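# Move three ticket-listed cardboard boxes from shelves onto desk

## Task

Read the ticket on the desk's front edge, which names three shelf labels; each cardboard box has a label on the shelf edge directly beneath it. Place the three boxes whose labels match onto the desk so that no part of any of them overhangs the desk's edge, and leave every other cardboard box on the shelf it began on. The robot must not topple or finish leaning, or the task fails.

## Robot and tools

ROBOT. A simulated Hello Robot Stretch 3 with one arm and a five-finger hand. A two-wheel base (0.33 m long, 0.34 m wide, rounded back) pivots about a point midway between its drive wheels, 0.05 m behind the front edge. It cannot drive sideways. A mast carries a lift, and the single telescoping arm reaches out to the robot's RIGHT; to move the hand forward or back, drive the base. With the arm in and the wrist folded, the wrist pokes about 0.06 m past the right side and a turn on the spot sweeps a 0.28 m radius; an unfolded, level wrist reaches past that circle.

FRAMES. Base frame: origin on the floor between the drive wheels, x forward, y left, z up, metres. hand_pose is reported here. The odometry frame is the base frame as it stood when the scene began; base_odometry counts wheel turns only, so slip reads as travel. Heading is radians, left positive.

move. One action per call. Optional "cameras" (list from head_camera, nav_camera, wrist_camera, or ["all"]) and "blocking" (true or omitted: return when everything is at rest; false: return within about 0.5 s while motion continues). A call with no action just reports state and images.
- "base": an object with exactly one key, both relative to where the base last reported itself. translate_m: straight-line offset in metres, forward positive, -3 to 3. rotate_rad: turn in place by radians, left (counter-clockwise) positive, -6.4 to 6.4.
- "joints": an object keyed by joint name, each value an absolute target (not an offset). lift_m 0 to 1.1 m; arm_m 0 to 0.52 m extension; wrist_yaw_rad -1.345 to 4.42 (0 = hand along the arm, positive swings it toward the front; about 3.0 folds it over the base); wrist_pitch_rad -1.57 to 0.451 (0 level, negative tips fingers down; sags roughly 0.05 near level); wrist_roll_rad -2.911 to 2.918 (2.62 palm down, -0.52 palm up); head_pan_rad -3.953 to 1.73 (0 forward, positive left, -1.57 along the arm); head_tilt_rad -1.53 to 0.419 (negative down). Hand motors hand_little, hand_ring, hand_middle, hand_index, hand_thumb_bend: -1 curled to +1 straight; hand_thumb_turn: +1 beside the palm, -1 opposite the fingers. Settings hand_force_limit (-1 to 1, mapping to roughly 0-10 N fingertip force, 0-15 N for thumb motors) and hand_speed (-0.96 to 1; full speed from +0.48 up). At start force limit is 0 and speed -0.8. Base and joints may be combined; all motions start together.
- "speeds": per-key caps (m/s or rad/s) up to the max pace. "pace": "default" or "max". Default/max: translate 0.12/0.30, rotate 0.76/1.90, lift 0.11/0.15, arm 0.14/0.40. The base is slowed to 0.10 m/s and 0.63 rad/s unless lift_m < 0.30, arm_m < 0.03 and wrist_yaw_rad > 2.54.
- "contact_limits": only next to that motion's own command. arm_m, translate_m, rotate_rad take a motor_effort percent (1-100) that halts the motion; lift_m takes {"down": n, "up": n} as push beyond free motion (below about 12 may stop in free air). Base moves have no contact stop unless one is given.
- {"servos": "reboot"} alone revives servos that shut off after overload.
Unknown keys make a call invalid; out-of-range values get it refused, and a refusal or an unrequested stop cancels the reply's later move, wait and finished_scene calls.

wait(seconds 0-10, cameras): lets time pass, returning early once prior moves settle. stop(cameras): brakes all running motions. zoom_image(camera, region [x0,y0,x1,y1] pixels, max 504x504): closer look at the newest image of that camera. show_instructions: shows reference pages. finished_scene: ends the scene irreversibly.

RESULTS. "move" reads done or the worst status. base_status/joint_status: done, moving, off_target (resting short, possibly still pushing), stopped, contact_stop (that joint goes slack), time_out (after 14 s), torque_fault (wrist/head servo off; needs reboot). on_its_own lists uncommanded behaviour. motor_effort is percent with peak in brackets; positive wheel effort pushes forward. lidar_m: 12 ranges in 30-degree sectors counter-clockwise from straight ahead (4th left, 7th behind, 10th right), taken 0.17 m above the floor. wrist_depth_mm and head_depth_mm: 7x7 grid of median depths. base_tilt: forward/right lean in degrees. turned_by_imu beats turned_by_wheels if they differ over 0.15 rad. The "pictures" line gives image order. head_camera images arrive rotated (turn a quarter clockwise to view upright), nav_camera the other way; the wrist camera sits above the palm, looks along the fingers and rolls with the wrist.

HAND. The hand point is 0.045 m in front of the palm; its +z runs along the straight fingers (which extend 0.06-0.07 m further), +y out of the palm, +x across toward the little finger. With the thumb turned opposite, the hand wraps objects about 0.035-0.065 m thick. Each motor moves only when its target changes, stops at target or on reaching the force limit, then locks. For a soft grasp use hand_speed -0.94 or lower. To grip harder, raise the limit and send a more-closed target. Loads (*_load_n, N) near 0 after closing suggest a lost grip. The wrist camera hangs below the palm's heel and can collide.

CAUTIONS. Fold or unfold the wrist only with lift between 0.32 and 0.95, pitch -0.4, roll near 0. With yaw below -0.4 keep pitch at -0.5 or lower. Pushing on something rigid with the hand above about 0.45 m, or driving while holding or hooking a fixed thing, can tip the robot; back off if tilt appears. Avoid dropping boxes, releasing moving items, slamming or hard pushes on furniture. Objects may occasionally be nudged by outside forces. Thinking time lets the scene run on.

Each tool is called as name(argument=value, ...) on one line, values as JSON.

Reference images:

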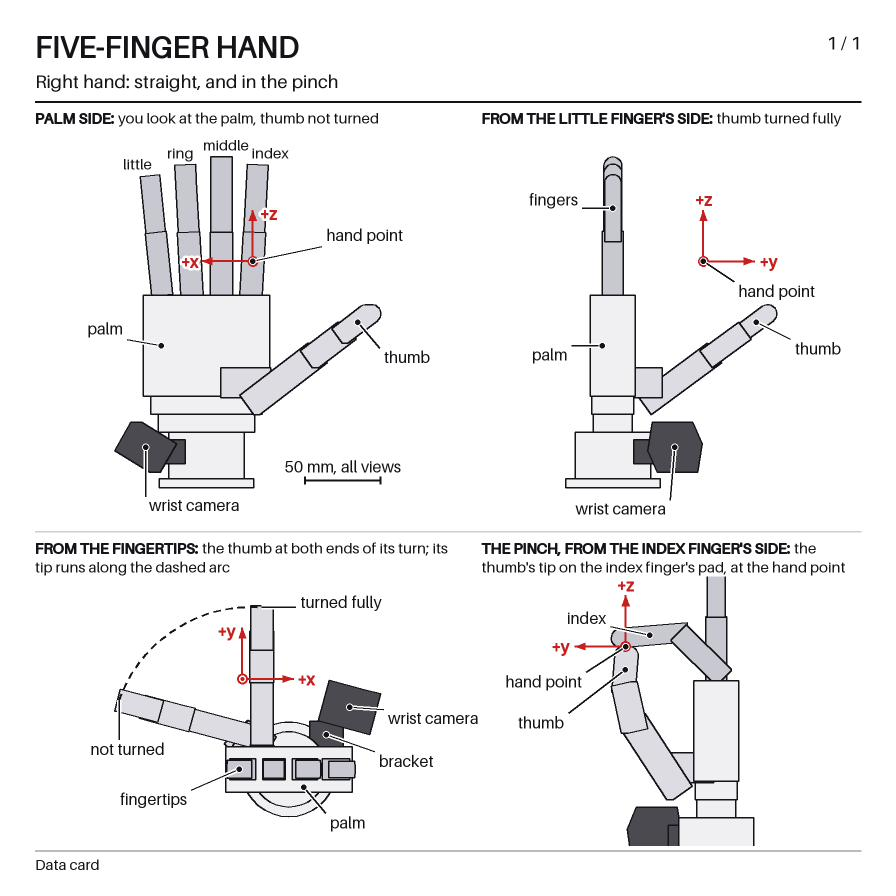

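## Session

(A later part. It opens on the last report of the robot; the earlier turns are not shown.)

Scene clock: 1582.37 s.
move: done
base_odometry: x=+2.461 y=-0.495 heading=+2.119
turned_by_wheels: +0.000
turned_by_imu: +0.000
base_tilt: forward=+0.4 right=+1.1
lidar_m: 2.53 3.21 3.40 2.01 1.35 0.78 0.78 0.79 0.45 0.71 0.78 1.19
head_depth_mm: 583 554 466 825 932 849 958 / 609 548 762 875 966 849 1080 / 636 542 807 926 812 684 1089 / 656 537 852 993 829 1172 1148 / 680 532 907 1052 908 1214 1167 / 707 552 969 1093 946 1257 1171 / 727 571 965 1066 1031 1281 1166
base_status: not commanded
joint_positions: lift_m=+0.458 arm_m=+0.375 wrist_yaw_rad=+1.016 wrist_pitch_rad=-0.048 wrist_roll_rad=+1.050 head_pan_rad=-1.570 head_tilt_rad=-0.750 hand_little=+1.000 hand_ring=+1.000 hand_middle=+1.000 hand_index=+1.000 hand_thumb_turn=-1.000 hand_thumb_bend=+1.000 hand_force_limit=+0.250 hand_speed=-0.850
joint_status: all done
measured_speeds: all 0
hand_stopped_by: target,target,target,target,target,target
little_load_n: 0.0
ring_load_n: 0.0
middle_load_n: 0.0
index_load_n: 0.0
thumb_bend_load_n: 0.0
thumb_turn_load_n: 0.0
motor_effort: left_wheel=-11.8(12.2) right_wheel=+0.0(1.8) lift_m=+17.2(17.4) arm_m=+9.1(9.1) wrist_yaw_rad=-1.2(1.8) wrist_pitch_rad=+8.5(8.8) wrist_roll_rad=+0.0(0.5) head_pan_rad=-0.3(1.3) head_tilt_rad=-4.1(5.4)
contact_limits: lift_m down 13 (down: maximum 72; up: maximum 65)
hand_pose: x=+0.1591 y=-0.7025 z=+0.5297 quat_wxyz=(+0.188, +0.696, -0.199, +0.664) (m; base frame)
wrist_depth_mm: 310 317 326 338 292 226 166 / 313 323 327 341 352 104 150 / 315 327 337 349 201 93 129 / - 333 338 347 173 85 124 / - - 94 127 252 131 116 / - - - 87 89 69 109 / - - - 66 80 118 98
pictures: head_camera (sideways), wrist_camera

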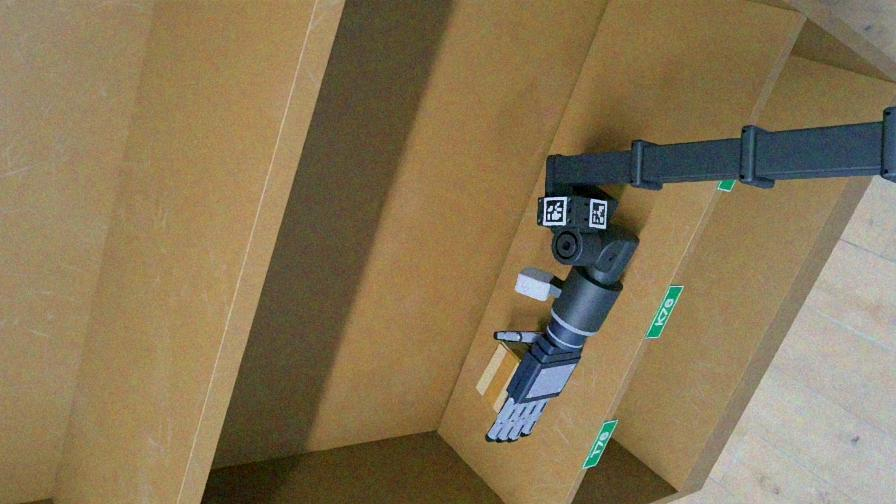

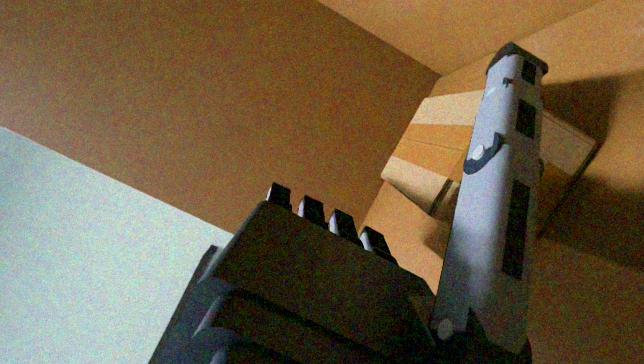

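move(joints={"hand_thumb_bend": -0.2, "hand_speed": -0.9, "hand_force_limit": -0.4}, cameras=["head_camera", "wrist_camera"])

zoom_image(camera="head_camera", region=[440, 290, 600, 450])

Scene clock: 1607.90 s.
move: done
base_odometry: x=+2.461 y=-0.495 heading=+2.119
turned_by_wheels: +0.000
turned_by_imu: +0.000
base_tilt: forward=+0.4 right=+1.1
lidar_m: 2.52 3.21 3.39 2.01 1.35 0.77 0.78 0.79 0.45 0.71 0.78 1.19
head_depth_mm: 584 554 465 824 930 854 961 / 609 547 762 872 964 849 1084 / 636 542 805 931 814 684 1095 / 655 536 855 992 830 1174 1143 / 684 530 908 1066 909 1210 1165 / 705 552 965 1094 944 1256 1175 / 726 573 969 1064 1032 1274 1169
base_status: not commanded
joint_positions: lift_m=+0.458 arm_m=+0.375 wrist_yaw_rad=+1.015 wrist_pitch_rad=-0.047 wrist_roll_rad=+1.050 head_pan_rad=-1.570 head_tilt_rad=-0.750 hand_little=+1.000 hand_ring=+1.000 hand_middle=+1.000 hand_index=+1.000 hand_thumb_turn=-1.000 hand_thumb_bend=-0.199 hand_force_limit=-0.400 hand_speed=-0.900
joint_status: all done
measured_speeds: all 0
hand_stopped_by: target,target,target,target,target,target
little_load_n: 0.0
ring_load_n: 0.0
middle_load_n: 0.0
index_load_n: 0.0
thumb_bend_load_n: 0.5
thumb_turn_load_n: 0.0
motor_effort: left_wheel=-12.2(12.4) right_wheel=+0.1(1.7) lift_m=+33.4(38.2) arm_m=+19.1(20.2) wrist_yaw_rad=+0.1(1.8) wrist_pitch_rad=+8.5(8.8) wrist_roll_rad=-0.3(0.8) head_pan_rad=-0.6(1.5) head_tilt_rad=-3.2(5.5)
contact_limits: lift_m down 13 (down: maximum 72; up: maximum 65)
hand_pose: x=+0.1590 y=-0.7026 z=+0.5297 quat_wxyz=(+0.189, +0.696, -0.199, +0.664) (m; base frame)
wrist_depth_mm: 307 319 328 338 291 229 167 / 310 321 331 343 350 225 151 / 319 327 336 347 310 195 137 / - 334 342 350 153 160 126 / - - 94 123 104 138 116 / - - - 87 103 125 108 / - - - 66 80 119 98
pictures: head_camera (sideways), wrist_camera

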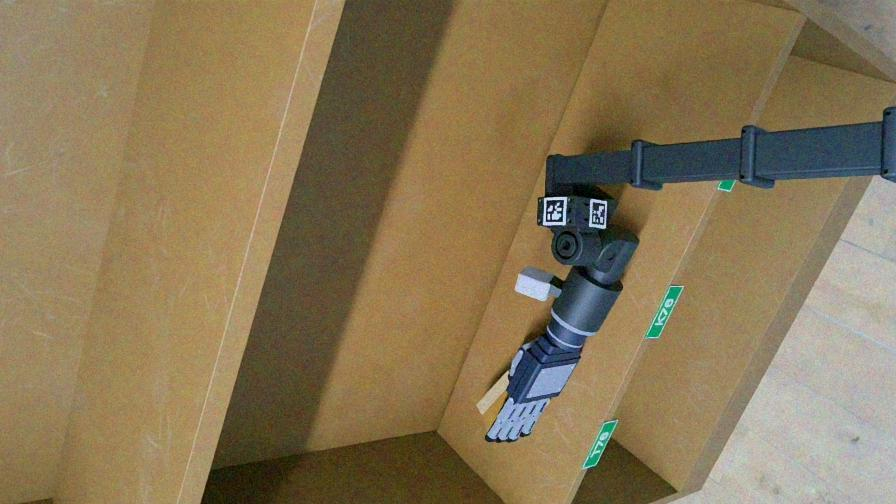

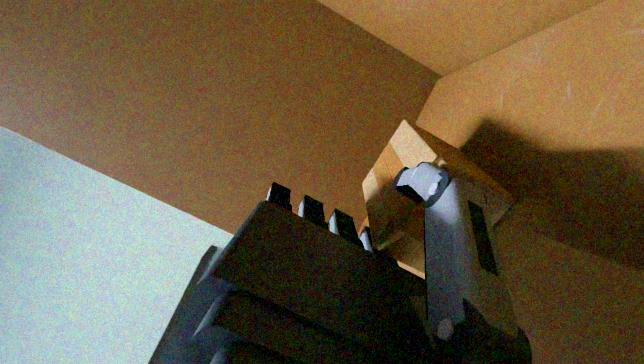

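Scaled by 3.150 from the camera's 896x504 image, which has a finer 1280x720 frame.

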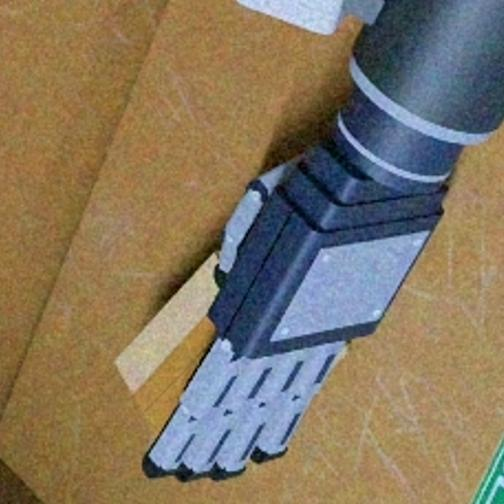

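move(joints={"hand_thumb_bend": 1, "hand_speed": -0.8})

move(joints={"lift_m": 0.60})

move(joints={"arm_m": 0.0}, cameras=["head_camera", "wrist_camera"])

zoom_image(camera="head_camera", region=[440, 310, 600, 440])

Scene clock: 1620.77 s.
move: done
base_odometry: x=+2.461 y=-0.495 heading=+2.119
turned_by_wheels: +0.000
turned_by_imu: +0.000
base_tilt: forward=+0.4 right=+1.1
lidar_m: 2.53 3.23 3.41 2.01 1.36 0.77 0.78 0.79 0.45 0.71 0.78 1.19
head_depth_mm: 582 555 465 823 933 856 959 / 609 549 757 875 968 849 1084 / 635 542 805 928 810 682 1094 / 655 535 850 991 830 1171 1144 / 683 532 905 1057 907 1212 1167 / 705 553 964 1096 945 1246 1176 / 725 573 969 1064 1032 1274 1166
base_status: not commanded
joint_positions: lift_m=+0.458 arm_m=+0.375 wrist_yaw_rad=+1.015 wrist_pitch_rad=-0.047 wrist_roll_rad=+1.050 head_pan_rad=-1.570 head_tilt_rad=-0.750 hand_little=+1.000 hand_ring=+1.000 hand_middle=+1.000 hand_index=+1.000 hand_thumb_turn=-1.000 hand_thumb_bend=+1.000 hand_force_limit=-0.400 hand_speed=-0.800
joint_status: all done
measured_speeds: all 0
hand_stopped_by: target,target,target,target,target,target
little_load_n: -0.5
ring_load_n: 0.0
middle_load_n: 0.0
index_load_n: 0.0
thumb_bend_load_n: 0.0
thumb_turn_load_n: 0.0
motor_effort: left_wheel=-11.6(12.3) right_wheel=+0.4(1.6) lift_m=+30.3(33.1) arm_m=+18.7(19.7) wrist_yaw_rad=-1.1(2.0) wrist_pitch_rad=+8.7(8.8) wrist_roll_rad=+0.1(0.6) head_pan_rad=-0.1(1.1) head_tilt_rad=-2.4(4.6)
contact_limits: lift_m down 13 (down: maximum 72; up: maximum 65)
hand_pose: x=+0.1590 y=-0.7026 z=+0.5297 quat_wxyz=(+0.189, +0.696, -0.199, +0.664) (m; base frame)
wrist_depth_mm: 308 321 329 340 289 223 167 / 313 321 330 340 347 103 151 / 321 330 337 350 341 93 138 / - 337 339 351 173 86 125 / - - 94 127 159 131 116 / - - - 87 89 69 108 / - - - 66 80 117 98
pictures: none

Scene clock: 1622.90 s.
move: done
base_odometry: x=+2.461 y=-0.495 heading=+2.119
turned_by_wheels: +0.000
turned_by_imu: +0.000
base_tilt: forward=+0.5 right=+1.1
lidar_m: 2.53 3.21 3.38 2.00 1.36 0.77 0.78 0.79 0.45 0.71 0.78 1.19
head_depth_mm: 585 554 465 822 930 854 956 / 607 547 759 863 942 511 429 / 635 542 804 851 919 862 1116 / 655 535 853 922 915 1172 1138 / 682 532 903 974 949 1210 1166 / 704 551 965 998 981 1247 1173 / 728 572 965 1055 1032 1277 1167
base_status: not commanded
joint_positions: lift_m=+0.600 arm_m=+0.375 wrist_yaw_rad=+1.015 wrist_pitch_rad=-0.047 wrist_roll_rad=+1.050 head_pan_rad=-1.570 head_tilt_rad=-0.750 hand_little=+1.000 hand_ring=+1.000 hand_middle=+1.000 hand_index=+1.000 hand_thumb_turn=-1.000 hand_thumb_bend=+1.000 hand_force_limit=-0.400 hand_speed=-0.800
joint_status: all done
measured_speeds: all 0
hand_stopped_by: target,target,target,target,target,target
little_load_n: 0.0
ring_load_n: 0.0
middle_load_n: 0.0
index_load_n: 0.0
thumb_bend_load_n: 0.0
thumb_turn_load_n: 0.0
motor_effort: left_wheel=-11.8(12.2) right_wheel=-0.1(1.1) lift_m=+37.5(39.2) arm_m=+18.8(19.1) wrist_yaw_rad=-0.2(1.3) wrist_pitch_rad=+8.2(8.9) wrist_roll_rad=-0.1(0.7) head_pan_rad=-0.9(0.9) head_tilt_rad=-2.7(4.3)
hand_pose: x=+0.1590 y=-0.7026 z=+0.6717 quat_wxyz=(+0.189, +0.696, -0.199, +0.664) (m; base frame)
wrist_depth_mm: 307 322 329 337 289 229 193 / 312 318 334 341 353 104 234 / 316 326 336 351 355 92 293 / - 332 345 355 367 86 280 / - - 94 127 370 - 224 / - - - 87 89 69 195 / - - - 66 80 263 213
pictures: none

Scene clock: 1626.87 s.
move: done
base_odometry: x=+2.461 y=-0.495 heading=+2.119
turned_by_wheels: +0.000
turned_by_imu: +0.000
base_tilt: forward=+0.4 right=+1.1
lidar_m: 2.52 3.23 3.40 2.01 1.36 0.78 0.78 0.80 0.45 0.72 0.78 1.19
head_depth_mm: 585 555 466 824 933 856 958 / 608 550 761 871 966 851 1100 / 636 542 804 926 981 882 1099 / 659 535 848 992 976 1169 1144 / 682 531 910 1061 976 1218 499 / 705 552 964 1094 978 1255 509 / 727 573 970 1068 1030 1277 1104
base_status: not commanded
joint_positions: lift_m=+0.600 arm_m=+0.000 wrist_yaw_rad=+1.015 wrist_pitch_rad=-0.047 wrist_roll_rad=+1.050 head_pan_rad=-1.570 head_tilt_rad=-0.750 hand_little=+1.000 hand_ring=+1.000 hand_middle=+1.000 hand_index=+1.000 hand_thumb_turn=-1.000 hand_thumb_bend=+1.000 hand_force_limit=-0.400 hand_speed=-0.800
joint_status: all done
measured_speeds: all 0
hand_stopped_by: target,target,target,target,target,target
little_load_n: 0.0
ring_load_n: 0.0
middle_load_n: 0.0
index_load_n: 0.0
thumb_bend_load_n: -0.5
thumb_turn_load_n: 0.5
motor_effort: left_wheel=-11.7(12.4) right_wheel=-0.3(1.5) lift_m=+17.4(38.1) arm_m=-21.1(31.6) wrist_yaw_rad=-0.2(1.6) wrist_pitch_rad=+8.4(8.8) wrist_roll_rad=+0.1(0.5) head_pan_rad=-0.9(0.9) head_tilt_rad=-2.6(4.3)
hand_pose: x=+0.1589 y=-0.3277 z=+0.6717 quat_wxyz=(+0.189, +0.696, -0.199, +0.664) (m; base frame)
wrist_depth_mm: - - 907 919 498 517 373 / - - - 940 965 104 382 / - - - - 998 92 552 / - - - - - 85 779 / - - 94 127 186 852 743 / - - - 87 89 69 689 / - - - 67 80 761 646
pictures: head_camera (sideways), wrist_camera

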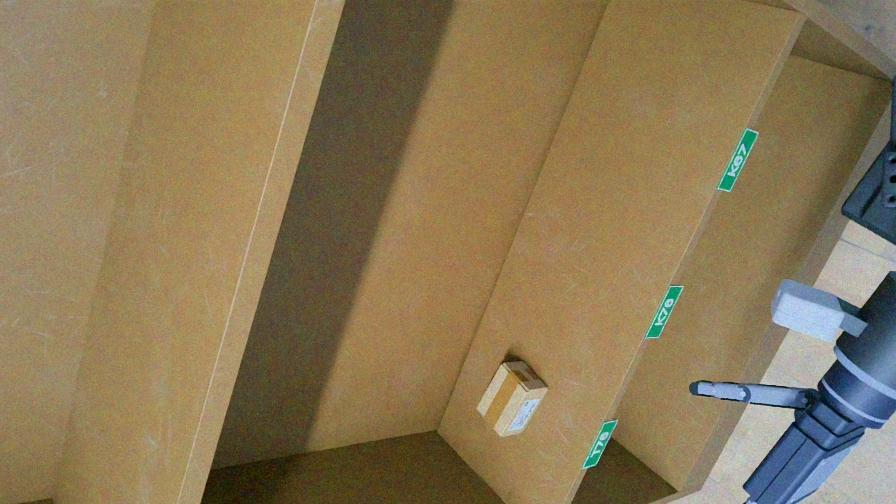

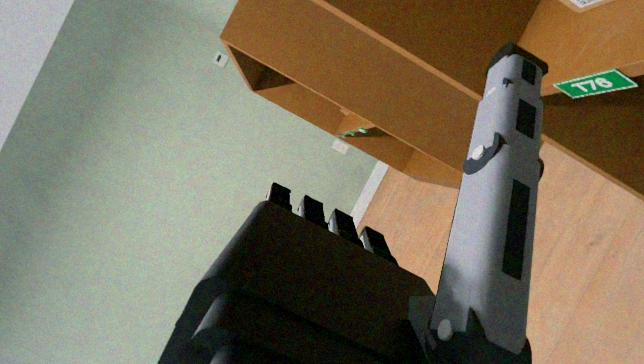

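Scaled by 3.150 from the camera's 896x504 image, which has a finer 1280x720 frame.

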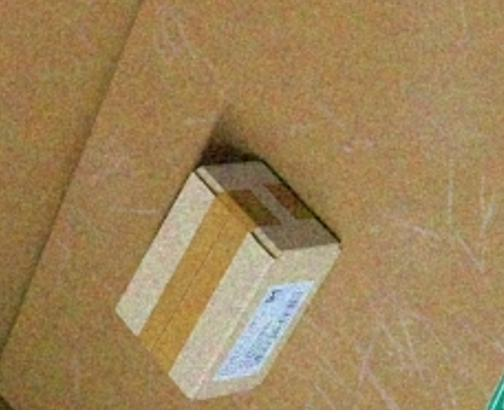

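move(base={"translate_m": 0.0283})

move(joints={"arm_m": 0.371}, contact_limits={"arm_m": 30}, cameras=["head_camera"])

move(joints={"lift_m": 0.50}, contact_limits={"lift_m": {"down": 13}}, cameras=["head_camera", "wrist_camera"])

zoom_image(camera="head_camera", region=[440, 310, 600, 460])

Scene clock: 1718.20 s.
move: done
base_odometry: x=+2.446 y=-0.471 heading=+2.119
turned_by_wheels: +0.000
turned_by_imu: +0.000
base_tilt: forward=+0.5 right=+1.1
lidar_m: 2.50 3.18 3.37 2.05 1.38 0.80 0.80 0.81 0.47 0.73 0.76 1.90
head_depth_mm: 593 554 467 839 947 853 1002 / 618 548 775 889 969 864 1100 / 647 542 817 943 980 900 1113 / 664 537 866 1009 980 1192 1148 / 686 554 922 1070 974 1223 499 / 713 576 986 1105 988 1257 509 / 736 596 941 1042 1034 1280 1114
base_status: done
joint_positions: lift_m=+0.600 arm_m=+0.000 wrist_yaw_rad=+1.015 wrist_pitch_rad=-0.047 wrist_roll_rad=+1.050 head_pan_rad=-1.570 head_tilt_rad=-0.750 hand_little=+1.000 hand_ring=+1.000 hand_middle=+1.000 hand_index=+1.000 hand_thumb_turn=-1.000 hand_thumb_bend=+1.000 hand_force_limit=-0.400 hand_speed=-0.800
joint_status: not commanded
measured_speeds: all 0
hand_stopped_by: target,target,target,target,target,target
little_load_n: 0.0
ring_load_n: 0.0
middle_load_n: 0.0
index_load_n: 0.0
thumb_bend_load_n: 0.0
thumb_turn_load_n: 0.0
motor_effort: left_wheel=+6.5(9.8) right_wheel=+4.7(10.8) lift_m=+17.4(17.4) arm_m=-21.1(21.7) wrist_yaw_rad=-0.1(1.5) wrist_pitch_rad=+8.5(8.7) wrist_roll_rad=-0.3(0.6) head_pan_rad=-0.3(0.8) head_tilt_rad=-2.2(4.1)
hand_pose: x=+0.1589 y=-0.3277 z=+0.6717 quat_wxyz=(+0.189, +0.696, -0.199, +0.664) (m; base frame)
wrist_depth_mm: - - - 887 479 495 372 / - - - 945 918 103 397 / - - - - 988 93 533 / - - - - - 86 797 / - - 94 127 187 840 729 / - - - 87 89 69 676 / - - - 66 80 775 660
pictures: none

Scene clock: 1722.13 s.
move: done
base_odometry: x=+2.446 y=-0.471 heading=+2.119
turned_by_wheels: +0.000
turned_by_imu: +0.000
base_tilt: forward=+0.4 right=+1.1
lidar_m: 2.50 3.17 3.37 2.05 1.38 0.80 0.81 0.80 0.47 0.72 0.76 1.90
head_depth_mm: 595 553 467 839 948 852 994 / 619 547 775 878 947 510 430 / 646 543 817 866 921 879 1125 / 663 536 866 949 914 1192 1147 / 685 553 920 1000 947 1222 1175 / 715 575 980 854 988 1257 1167 / 735 596 941 1022 1029 1276 1167
base_status: not commanded
joint_positions: lift_m=+0.600 arm_m=+0.371 wrist_yaw_rad=+1.015 wrist_pitch_rad=-0.048 wrist_roll_rad=+1.050 head_pan_rad=-1.570 head_tilt_rad=-0.750 hand_little=+1.000 hand_ring=+1.000 hand_middle=+1.000 hand_index=+1.000 hand_thumb_turn=-1.000 hand_thumb_bend=+1.000 hand_force_limit=-0.400 hand_speed=-0.800
joint_status: all done
measured_speeds: all 0
hand_stopped_by: target,target,target,target,target,target
little_load_n: 0.0
ring_load_n: 0.0
middle_load_n: 0.0
index_load_n: 0.0
thumb_bend_load_n: 0.0
thumb_turn_load_n: 0.5
motor_effort: left_wheel=+6.3(6.8) right_wheel=+3.2(5.1) lift_m=+22.0(22.0) arm_m=+19.6(28.1) wrist_yaw_rad=+0.0(1.9) wrist_pitch_rad=+8.3(8.7) wrist_roll_rad=-0.1(0.7) head_pan_rad=-0.4(1.3) head_tilt_rad=-2.0(4.0)
contact_limits: arm_m 30 (drawing in: default 42, maximum 57; extending or still: default 49, maximum 68)
hand_pose: x=+0.1590 y=-0.6985 z=+0.6717 quat_wxyz=(+0.189, +0.696, -0.199, +0.664) (m; base frame)
wrist_depth_mm: 288 295 307 315 317 254 213 / 295 301 311 318 328 103 259 / 295 304 314 322 332 93 304 / - 309 317 325 341 86 276 / - - 95 127 337 239 206 / - - - 87 89 69 196 / - - - 66 80 264 227
pictures: head_camera (sideways)

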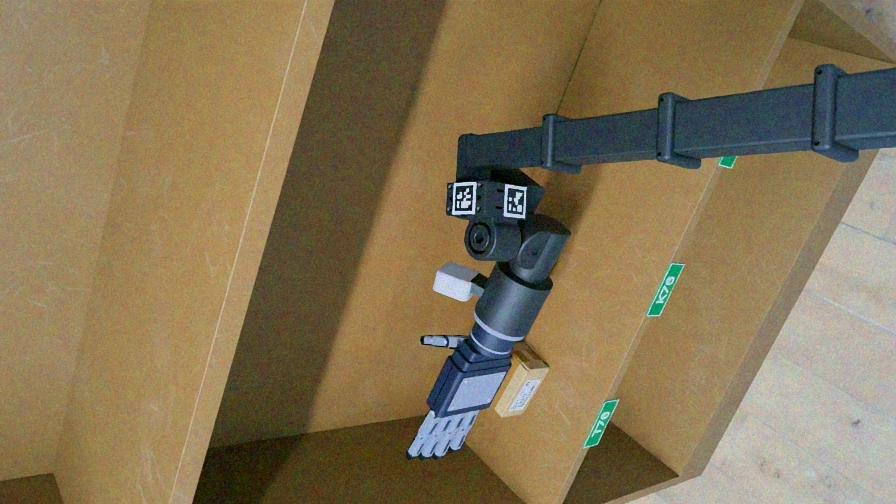

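Scene clock: 1723.87 s.
move: done
base_odometry: x=+2.446 y=-0.471 heading=+2.119
turned_by_wheels: +0.000
turned_by_imu: +0.000
base_tilt: forward=+0.4 right=+1.1
lidar_m: 2.49 3.20 3.39 2.05 1.38 0.80 0.81 0.81 0.47 0.73 0.76 1.90
head_depth_mm: 595 555 467 840 947 850 998 / 618 548 775 887 966 846 1053 / 647 541 819 940 736 857 1113 / 665 536 869 1006 802 1190 1150 / 687 554 922 1068 907 1221 1177 / 714 574 981 1098 961 1260 1174 / 734 596 938 1023 1032 1278 1169
base_status: not commanded
joint_positions: lift_m=+0.500 arm_m=+0.371 wrist_yaw_rad=+1.015 wrist_pitch_rad=-0.048 wrist_roll_rad=+1.050 head_pan_rad=-1.570 head_tilt_rad=-0.750 hand_little=+1.000 hand_ring=+1.000 hand_middle=+1.000 hand_index=+1.000 hand_thumb_turn=-1.000 hand_thumb_bend=+1.000 hand_force_limit=-0.400 hand_speed=-0.800
joint_status: all done
measured_speeds: all 0
hand_stopped_by: target,target,target,target,target,target
little_load_n: 0.0
ring_load_n: 0.0
middle_load_n: 0.0
index_load_n: 0.0
thumb_bend_load_n: 0.0
thumb_turn_load_n: 0.5
motor_effort: left_wheel=+6.5(6.7) right_wheel=+3.7(4.5) lift_m=+17.2(20.3) arm_m=+17.7(19.9) wrist_yaw_rad=-0.6(1.8) wrist_pitch_rad=+8.5(8.8) wrist_roll_rad=+0.0(0.8) head_pan_rad=-0.3(0.9) head_tilt_rad=-1.5(3.5)
contact_limits: arm_m 30 (drawing in: default 42, maximum 57; extending or still: default 49, maximum 68); lift_m down 13 (down: maximum 72; up: maximum 65)
hand_pose: x=+0.1590 y=-0.6985 z=+0.5717 quat_wxyz=(+0.189, +0.696, -0.199, +0.664) (m; base frame)
wrist_depth_mm: 286 291 302 311 320 253 207 / 293 301 309 320 330 103 206 / 297 307 314 321 336 93 175 / - 315 318 325 340 85 135 / - - 93 128 337 - 139 / - - - 87 89 69 142 / - - - 67 80 162 138
pictures: head_camera (sideways), wrist_camera

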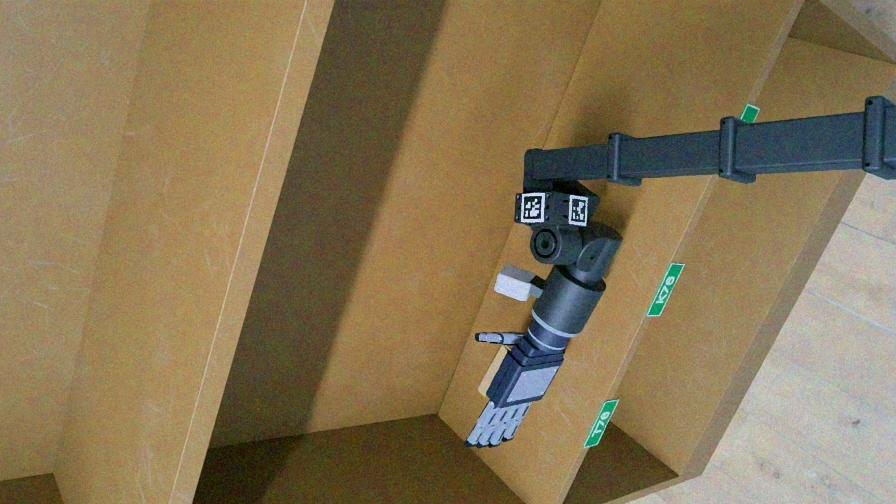

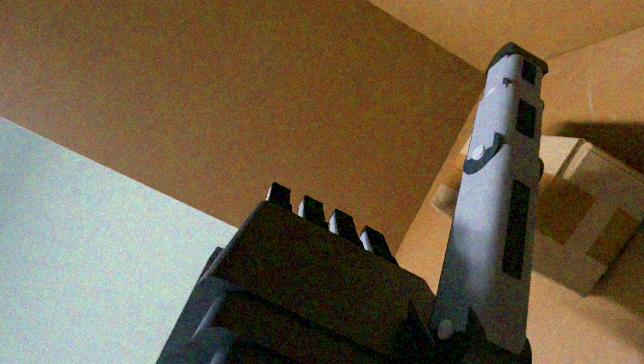

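Scaled by 3.150 from the camera's 896x504 image, which has a finer 1280x720 frame.

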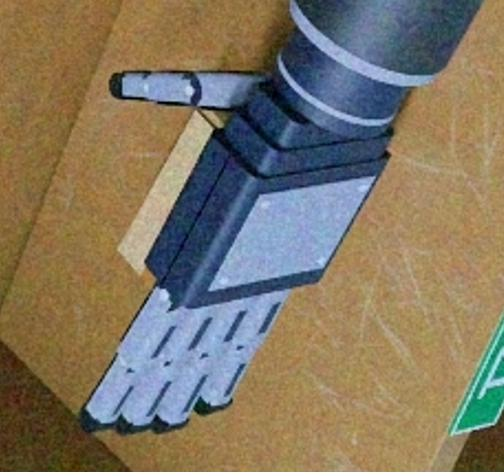

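move(joints={"lift_m": 0.458}, speeds={"lift_m": 0.02}, contact_limits={"lift_m": {"down": 13}}, cameras=["head_camera"])

zoom_image(camera="head_camera", region=[440, 310, 600, 460])

move(joints={"arm_m": 0.38}, speeds={"arm_m": 0.03}, cameras=["head_camera", "wrist_camera"])

zoom_image(camera="head_camera", region=[440, 310, 600, 460])

Scene clock: 1735.03 s.
move: done
base_odometry: x=+2.446 y=-0.471 heading=+2.119
turned_by_wheels: +0.000
turned_by_imu: +0.000
base_tilt: forward=+0.4 right=+1.1
lidar_m: 2.50 3.17 3.38 2.05 1.38 0.80 0.81 0.80 0.47 0.73 0.76 1.90
head_depth_mm: 595 555 467 841 945 852 1001 / 619 547 774 888 967 852 1087 / 646 543 819 949 818 684 1097 / 665 536 867 1006 839 1193 1146 / 687 553 922 1068 903 1219 1176 / 713 573 981 1101 949 1265 1175 / 735 595 939 1034 1037 1276 1174
base_status: not commanded
joint_positions: lift_m=+0.458 arm_m=+0.371 wrist_yaw_rad=+1.015 wrist_pitch_rad=-0.048 wrist_roll_rad=+1.050 head_pan_rad=-1.570 head_tilt_rad=-0.750 hand_little=+1.000 hand_ring=+1.000 hand_middle=+1.000 hand_index=+1.000 hand_thumb_turn=-1.000 hand_thumb_bend=+1.000 hand_force_limit=-0.400 hand_speed=-0.800
joint_status: all done
measured_speeds: all 0
hand_stopped_by: target,target,target,target,target,target
little_load_n: 0.0
ring_load_n: 0.0
middle_load_n: 0.0
index_load_n: 0.0
thumb_bend_load_n: 0.0
thumb_turn_load_n: 0.0
motor_effort: left_wheel=+6.3(6.6) right_wheel=+4.1(4.8) lift_m=+17.9(27.6) arm_m=+11.2(14.6) wrist_yaw_rad=-1.5(2.1) wrist_pitch_rad=+8.1(8.7) wrist_roll_rad=-0.3(0.5) head_pan_rad=+0.3(0.9) head_tilt_rad=-2.6(4.0)
contact_limits: arm_m 30 (drawing in: default 42, maximum 57; extending or still: default 49, maximum 68); lift_m down 13 (down: maximum 72; up: maximum 65)
hand_pose: x=+0.1590 y=-0.6985 z=+0.5297 quat_wxyz=(+0.189, +0.696, -0.199, +0.664) (m; base frame)
wrist_depth_mm: 290 296 304 315 316 244 166 / 293 298 310 320 330 104 150 / 298 306 312 321 200 92 131 / - 310 321 325 173 86 124 / - - 93 127 250 131 115 / - - - 87 89 70 108 / - - - 67 80 117 98
pictures: head_camera (sideways)

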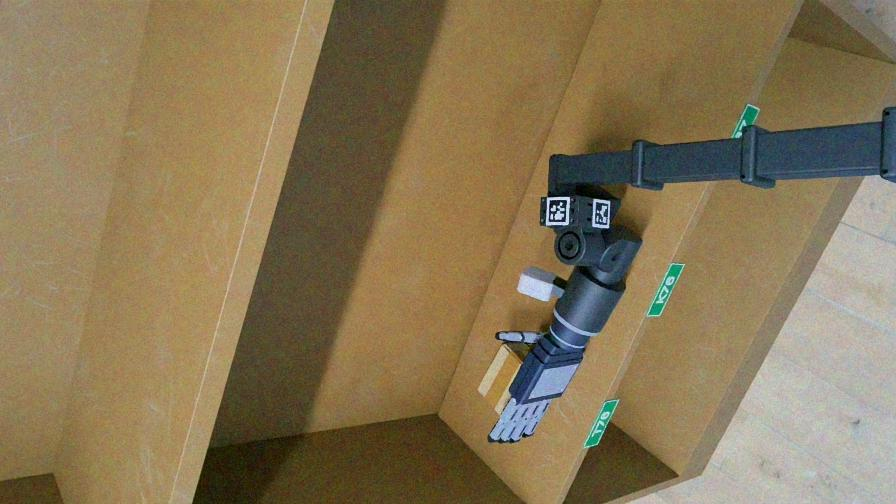

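Scaled by 3.150 from the camera's 896x504 image, which has a finer 1280x720 frame.

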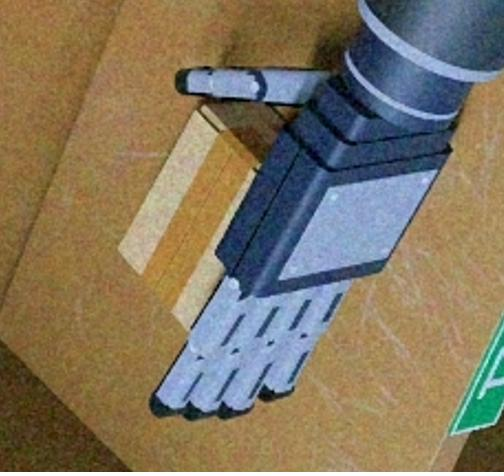

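Scene clock: 1735.83 s.
move: done
base_odometry: x=+2.446 y=-0.471 heading=+2.119
turned_by_wheels: +0.000
turned_by_imu: +0.000
base_tilt: forward=+0.4 right=+1.1
lidar_m: 2.50 3.17 3.37 2.05 1.39 0.80 0.81 0.81 0.47 0.73 0.76 1.90
head_depth_mm: 594 553 468 842 949 853 1002 / 618 549 775 892 967 851 1079 / 645 541 819 948 819 684 1099 / 665 537 866 1011 840 1197 1149 / 686 552 923 1070 908 1215 1172 / 712 575 982 1104 957 1254 1174 / 735 596 940 1030 1032 1273 1163
base_status: not commanded
joint_positions: lift_m=+0.458 arm_m=+0.380 wrist_yaw_rad=+1.015 wrist_pitch_rad=-0.048 wrist_roll_rad=+1.050 head_pan_rad=-1.570 head_tilt_rad=-0.750 hand_little=+1.000 hand_ring=+1.000 hand_middle=+1.000 hand_index=+1.000 hand_thumb_turn=-1.000 hand_thumb_bend=+1.000 hand_force_limit=-0.400 hand_speed=-0.800
joint_status: all done
measured_speeds: all 0
hand_stopped_by: target,target,target,target,target,target
little_load_n: 0.0
ring_load_n: 0.0
middle_load_n: 0.0
index_load_n: 0.0
thumb_bend_load_n: 0.0
thumb_turn_load_n: 0.0
motor_effort: left_wheel=+6.4(6.5) right_wheel=+4.0(4.8) lift_m=+23.2(23.2) arm_m=+20.1(27.1) wrist_yaw_rad=-0.2(1.4) wrist_pitch_rad=+8.4(8.6) wrist_roll_rad=+0.1(0.4) head_pan_rad=-0.4(0.6) head_tilt_rad=-1.9(3.3)
contact_limits: lift_m down 13 (down: maximum 72; up: maximum 65)
hand_pose: x=+0.1590 y=-0.7075 z=+0.5297 quat_wxyz=(+0.189, +0.696, -0.199, +0.664) (m; base frame)
wrist_depth_mm: 283 290 302 308 304 235 167 / 289 298 303 313 324 104 151 / 295 299 313 317 201 93 133 / - 304 312 324 166 86 124 / - - 94 127 176 83 115 / - - - 87 89 69 108 / - - - 66 80 118 98
pictures: head_camera (sideways), wrist_camera

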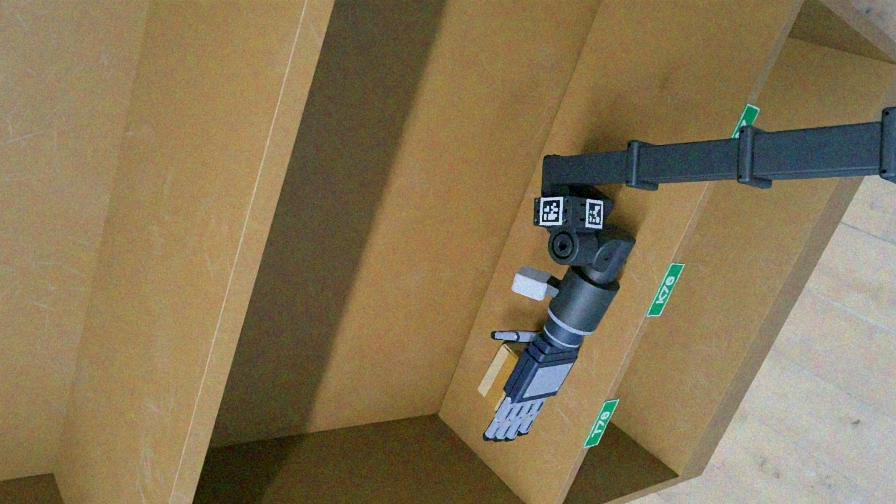

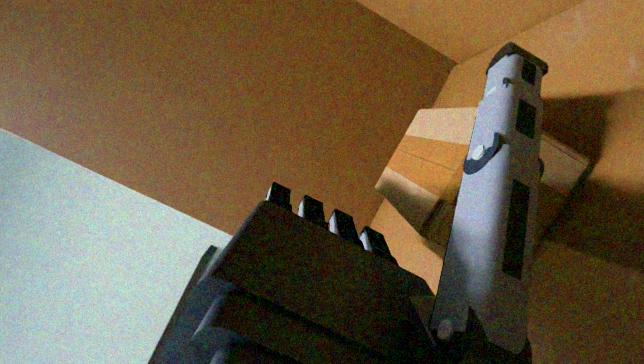

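Scaled by 3.150 from the camera's 896x504 image, which has a finer 1280x720 frame.

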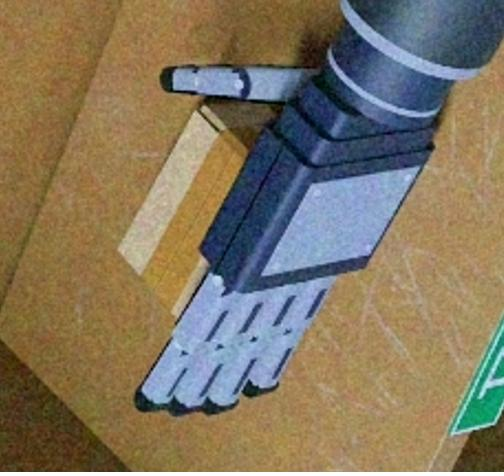

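move(joints={"hand_thumb_bend": 0.25, "hand_speed": -0.9, "hand_force_limit": -0.4}, cameras=["head_camera", "wrist_camera"])

zoom_image(camera="head_camera", region=[440, 310, 600, 460])

zoom_image(camera="wrist_camera", region=[344, 64, 644, 364])

Scene clock: 1788.80 s.
move: off_target
base_odometry: x=+2.446 y=-0.471 heading=+2.119
turned_by_wheels: +0.000
turned_by_imu: +0.000
base_tilt: forward=+0.4 right=+1.1
lidar_m: 2.50 3.16 3.37 2.05 1.38 0.80 0.81 0.80 0.47 0.73 0.76 1.90
head_depth_mm: 593 553 468 836 949 851 1002 / 621 548 776 890 967 850 1078 / 644 542 819 949 818 684 1096 / 667 537 867 1008 838 1191 1149 / 686 553 920 1071 910 1218 1172 / 711 575 981 1102 959 1259 1166 / 736 597 938 1025 1028 1280 1166
base_status: not commanded
joint_positions: lift_m=+0.458 arm_m=+0.380 wrist_yaw_rad=+1.015 wrist_pitch_rad=-0.048 wrist_roll_rad=+1.050 head_pan_rad=-1.570 head_tilt_rad=-0.750 hand_little=+1.000 hand_ring=+1.000 hand_middle=+1.000 hand_index=+1.000 hand_thumb_turn=-1.000 hand_thumb_bend=+0.274 hand_force_limit=-0.400 hand_speed=-0.900
joint_status: hand_thumb_bend off_target (ended at +0.274, target +0.250); the others done
measured_speeds: all 0
hand_stopped_by: target,target,target,target,force,target
little_load_n: 0.0
ring_load_n: 0.0
middle_load_n: 0.0
index_load_n: 0.0
thumb_bend_load_n: 4.5
thumb_turn_load_n: -0.5
motor_effort: left_wheel=+6.3(6.6) right_wheel=+4.3(5.2) lift_m=+36.0(38.4) arm_m=+15.6(20.1) wrist_yaw_rad=-0.6(2.1) wrist_pitch_rad=+8.2(8.7) wrist_roll_rad=-0.2(0.6) head_pan_rad=+0.1(0.7) head_tilt_rad=-1.6(3.1)
contact_limits: lift_m down 13 (down: maximum 72; up: maximum 65)
hand_pose: x=+0.1590 y=-0.7076 z=+0.5297 quat_wxyz=(+0.189, +0.696, -0.199, +0.664) (m; base frame)
wrist_depth_mm: 283 291 300 307 303 236 166 / 290 295 307 313 326 229 150 / 296 300 309 322 324 190 137 / - 307 313 326 173 151 125 / - - 94 123 153 131 115 / - - - 87 103 121 108 / - - - 67 80 118 97
pictures: head_camera (sideways), wrist_camera

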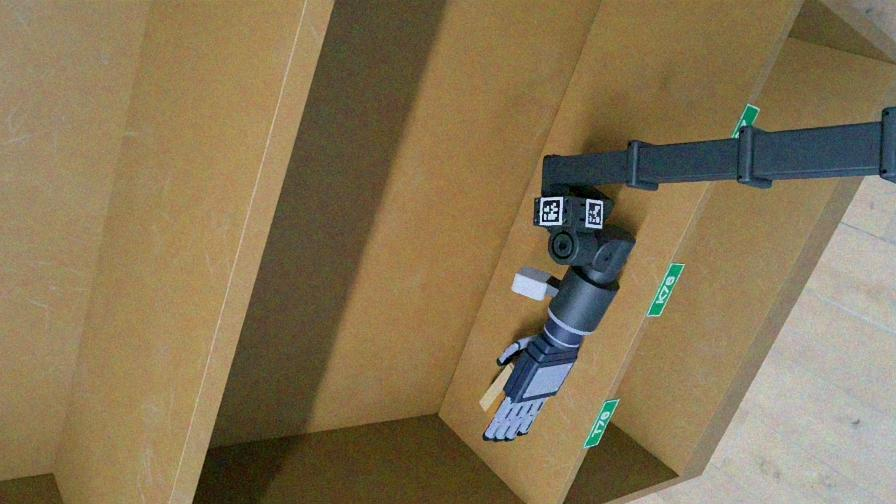

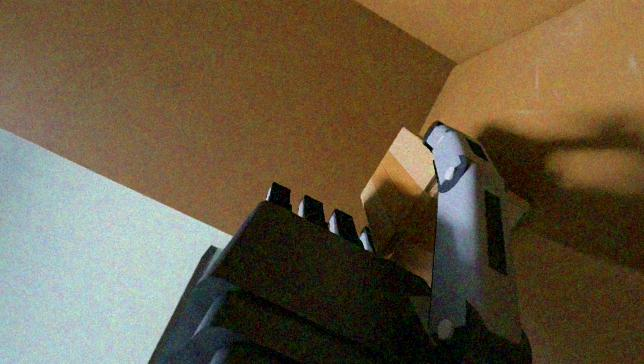

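Scaled by 3.150 from the camera's 896x504 image, which has a finer 1280x720 frame.

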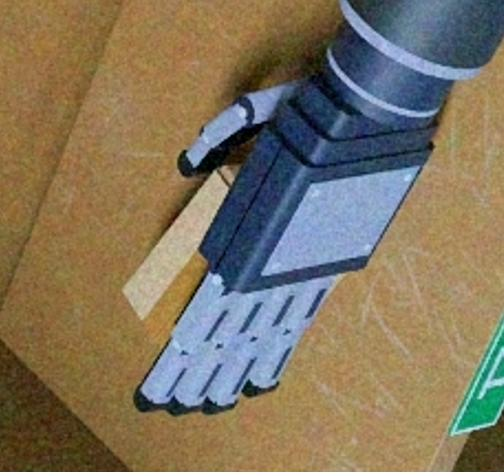

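Scaled by 1.680.

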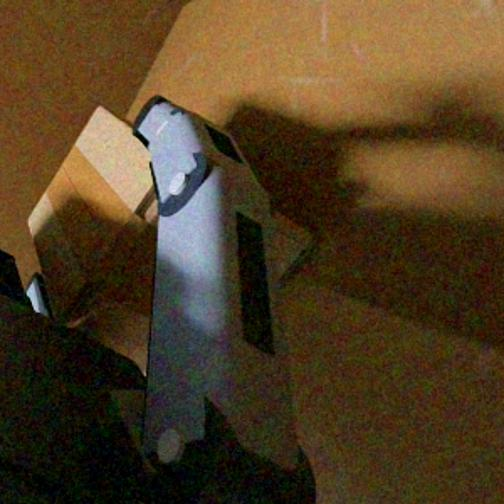

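move(joints={"hand_index": 0.6, "hand_middle": 0.6, "hand_ring": 0.6, "hand_little": 0.6, "hand_thumb_bend": -0.3, "hand_force_limit": 0.25, "hand_speed": -0.9}, cameras=["head_camera", "wrist_camera"])

zoom_image(camera="head_camera", region=[440, 310, 600, 460])

Scene clock: 1797.13 s.
move: off_target
base_odometry: x=+2.446 y=-0.471 heading=+2.119
turned_by_wheels: +0.000
turned_by_imu: +0.000
base_tilt: forward=+0.4 right=+1.1
lidar_m: 2.49 3.18 3.37 2.05 1.38 0.80 0.81 0.81 0.47 0.73 0.76 1.91
head_depth_mm: 594 553 469 838 942 851 1001 / 620 548 777 885 964 848 1080 / 647 541 817 946 822 682 1090 / 666 536 867 1006 842 1190 1147 / 686 552 916 1071 907 1224 1180 / 712 575 978 1107 957 1251 1176 / 735 597 940 1036 1029 1278 1165
base_status: not commanded
joint_positions: lift_m=+0.458 arm_m=+0.380 wrist_yaw_rad=+1.015 wrist_pitch_rad=-0.048 wrist_roll_rad=+1.050 head_pan_rad=-1.570 head_tilt_rad=-0.750 hand_little=+0.600 hand_ring=+0.600 hand_middle=+0.600 hand_index=+0.854 hand_thumb_turn=-1.000 hand_thumb_bend=+0.259 hand_force_limit=+0.250 hand_speed=-0.900
joint_status: hand_index off_target (ended at +0.854, target +0.600); hand_thumb_bend off_target (ended at +0.259, target -0.300); the others done
measured_speeds: all 0
hand_stopped_by: target,target,target,force,force,target
little_load_n: 0.0
ring_load_n: 0.0
middle_load_n: 0.0
index_load_n: 6.0
thumb_bend_load_n: 13.5
thumb_turn_load_n: -1.0
motor_effort: left_wheel=+6.4(6.6) right_wheel=+3.8(4.6) lift_m=+34.5(35.5) arm_m=+11.4(13.5) wrist_yaw_rad=+0.2(1.4) wrist_pitch_rad=+8.1(8.7) wrist_roll_rad=+0.0(0.4) head_pan_rad=+0.4(0.5) head_tilt_rad=-1.5(2.4)
contact_limits: lift_m down 13 (down: maximum 72; up: maximum 65)
hand_pose: x=+0.1590 y=-0.7076 z=+0.5297 quat_wxyz=(+0.189, +0.696, -0.199, +0.664) (m; base frame)
wrist_depth_mm: 283 294 301 310 301 235 165 / 287 296 304 315 325 226 150 / 295 297 307 320 323 191 137 / - 305 311 187 168 149 124 / - - 94 127 151 131 115 / - - - 87 102 121 108 / - - - 66 80 117 98
pictures: head_camera (sideways), wrist_camera

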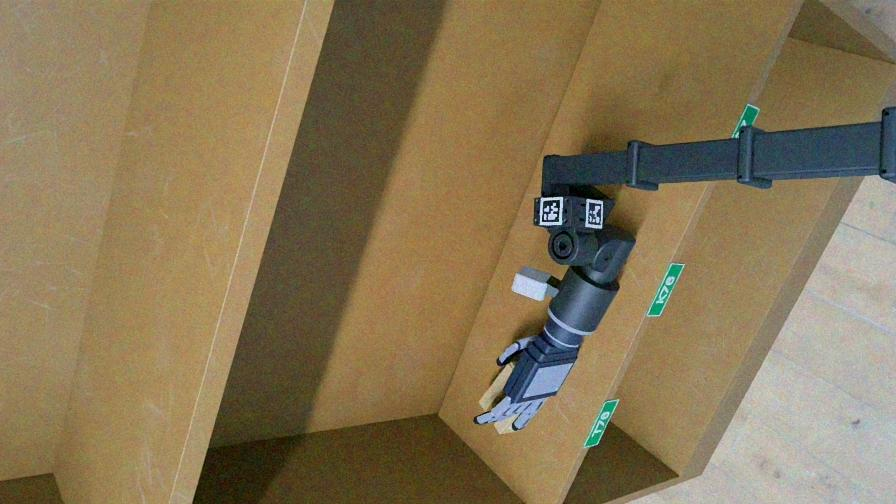

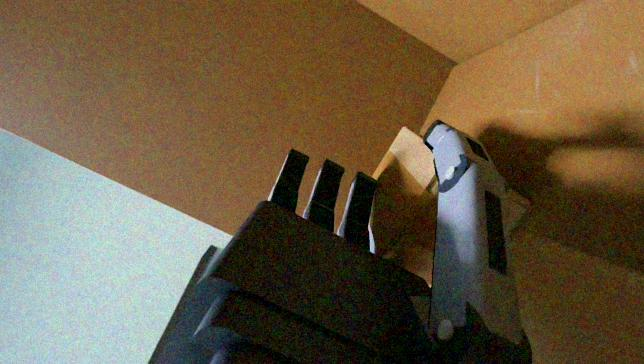

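Scaled by 3.150 from the camera's 896x504 image, which has a finer 1280x720 frame.

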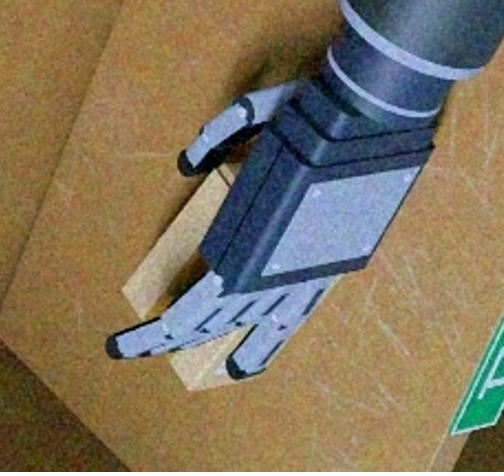

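move(joints={"lift_m": 0.48}, speeds={"lift_m": 0.02}, cameras=["head_camera", "wrist_camera"])

zoom_image(camera="head_camera", region=[440, 310, 600, 460])

Scene clock: 1802.33 s.
move: done
base_odometry: x=+2.446 y=-0.471 heading=+2.119
turned_by_wheels: +0.000
turned_by_imu: +0.000
base_tilt: forward=+0.4 right=+1.1
lidar_m: 2.50 3.18 3.35 2.05 1.38 0.80 0.81 0.81 0.47 0.73 0.76 1.90
head_depth_mm: 594 554 467 838 946 853 999 / 619 549 776 887 964 849 1063 / 648 542 817 946 750 692 1112 / 664 536 862 1000 822 1193 1146 / 685 552 921 1069 904 1216 1180 / 713 574 985 1095 963 1251 1176 / 736 596 936 1036 1033 1283 1170
base_status: not commanded
joint_positions: lift_m=+0.480 arm_m=+0.380 wrist_yaw_rad=+1.015 wrist_pitch_rad=-0.056 wrist_roll_rad=+1.050 head_pan_rad=-1.570 head_tilt_rad=-0.750 hand_little=+0.600 hand_ring=+0.600 hand_middle=+0.600 hand_index=+0.854 hand_thumb_turn=-1.000 hand_thumb_bend=+0.259 hand_force_limit=+0.250 hand_speed=-0.900
joint_status: all done
measured_speeds: all 0
hand_stopped_by: target,target,target,force,force,target
little_load_n: 0.0
ring_load_n: 0.0
middle_load_n: 0.0
index_load_n: 6.0
thumb_bend_load_n: 13.5
thumb_turn_load_n: -1.0
motor_effort: left_wheel=+6.1(6.5) right_wheel=+4.1(5.0) lift_m=+36.1(41.1) arm_m=+7.5(8.8) wrist_yaw_rad=-0.9(1.2) wrist_pitch_rad=+10.3(10.4) wrist_roll_rad=-0.3(0.5) head_pan_rad=+0.2(0.6) head_tilt_rad=-1.3(2.1)
hand_pose: x=+0.1585 y=-0.7073 z=+0.5496 quat_wxyz=(+0.188, +0.699, -0.200, +0.661) (m; base frame)
wrist_depth_mm: 283 291 299 309 304 242 190 / 288 296 309 317 325 258 176 / 293 298 306 319 326 222 159 / - 304 314 188 168 174 145 / - - 94 127 152 151 135 / - - - 87 102 142 126 / - - - 66 80 139 117
pictures: head_camera (sideways), wrist_camera

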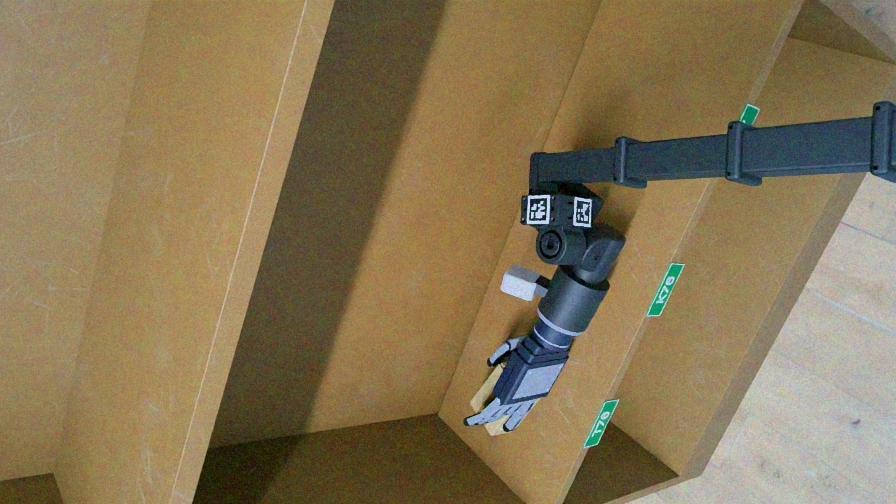

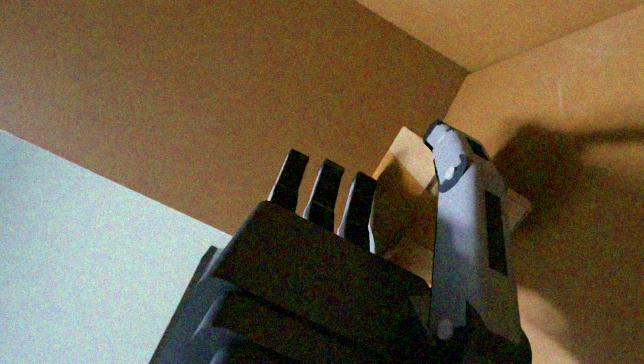

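Scaled by 3.150 from the camera's 896x504 image, which has a finer 1280x720 frame.

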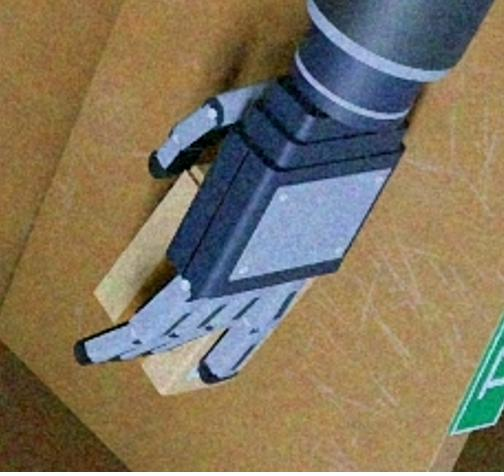

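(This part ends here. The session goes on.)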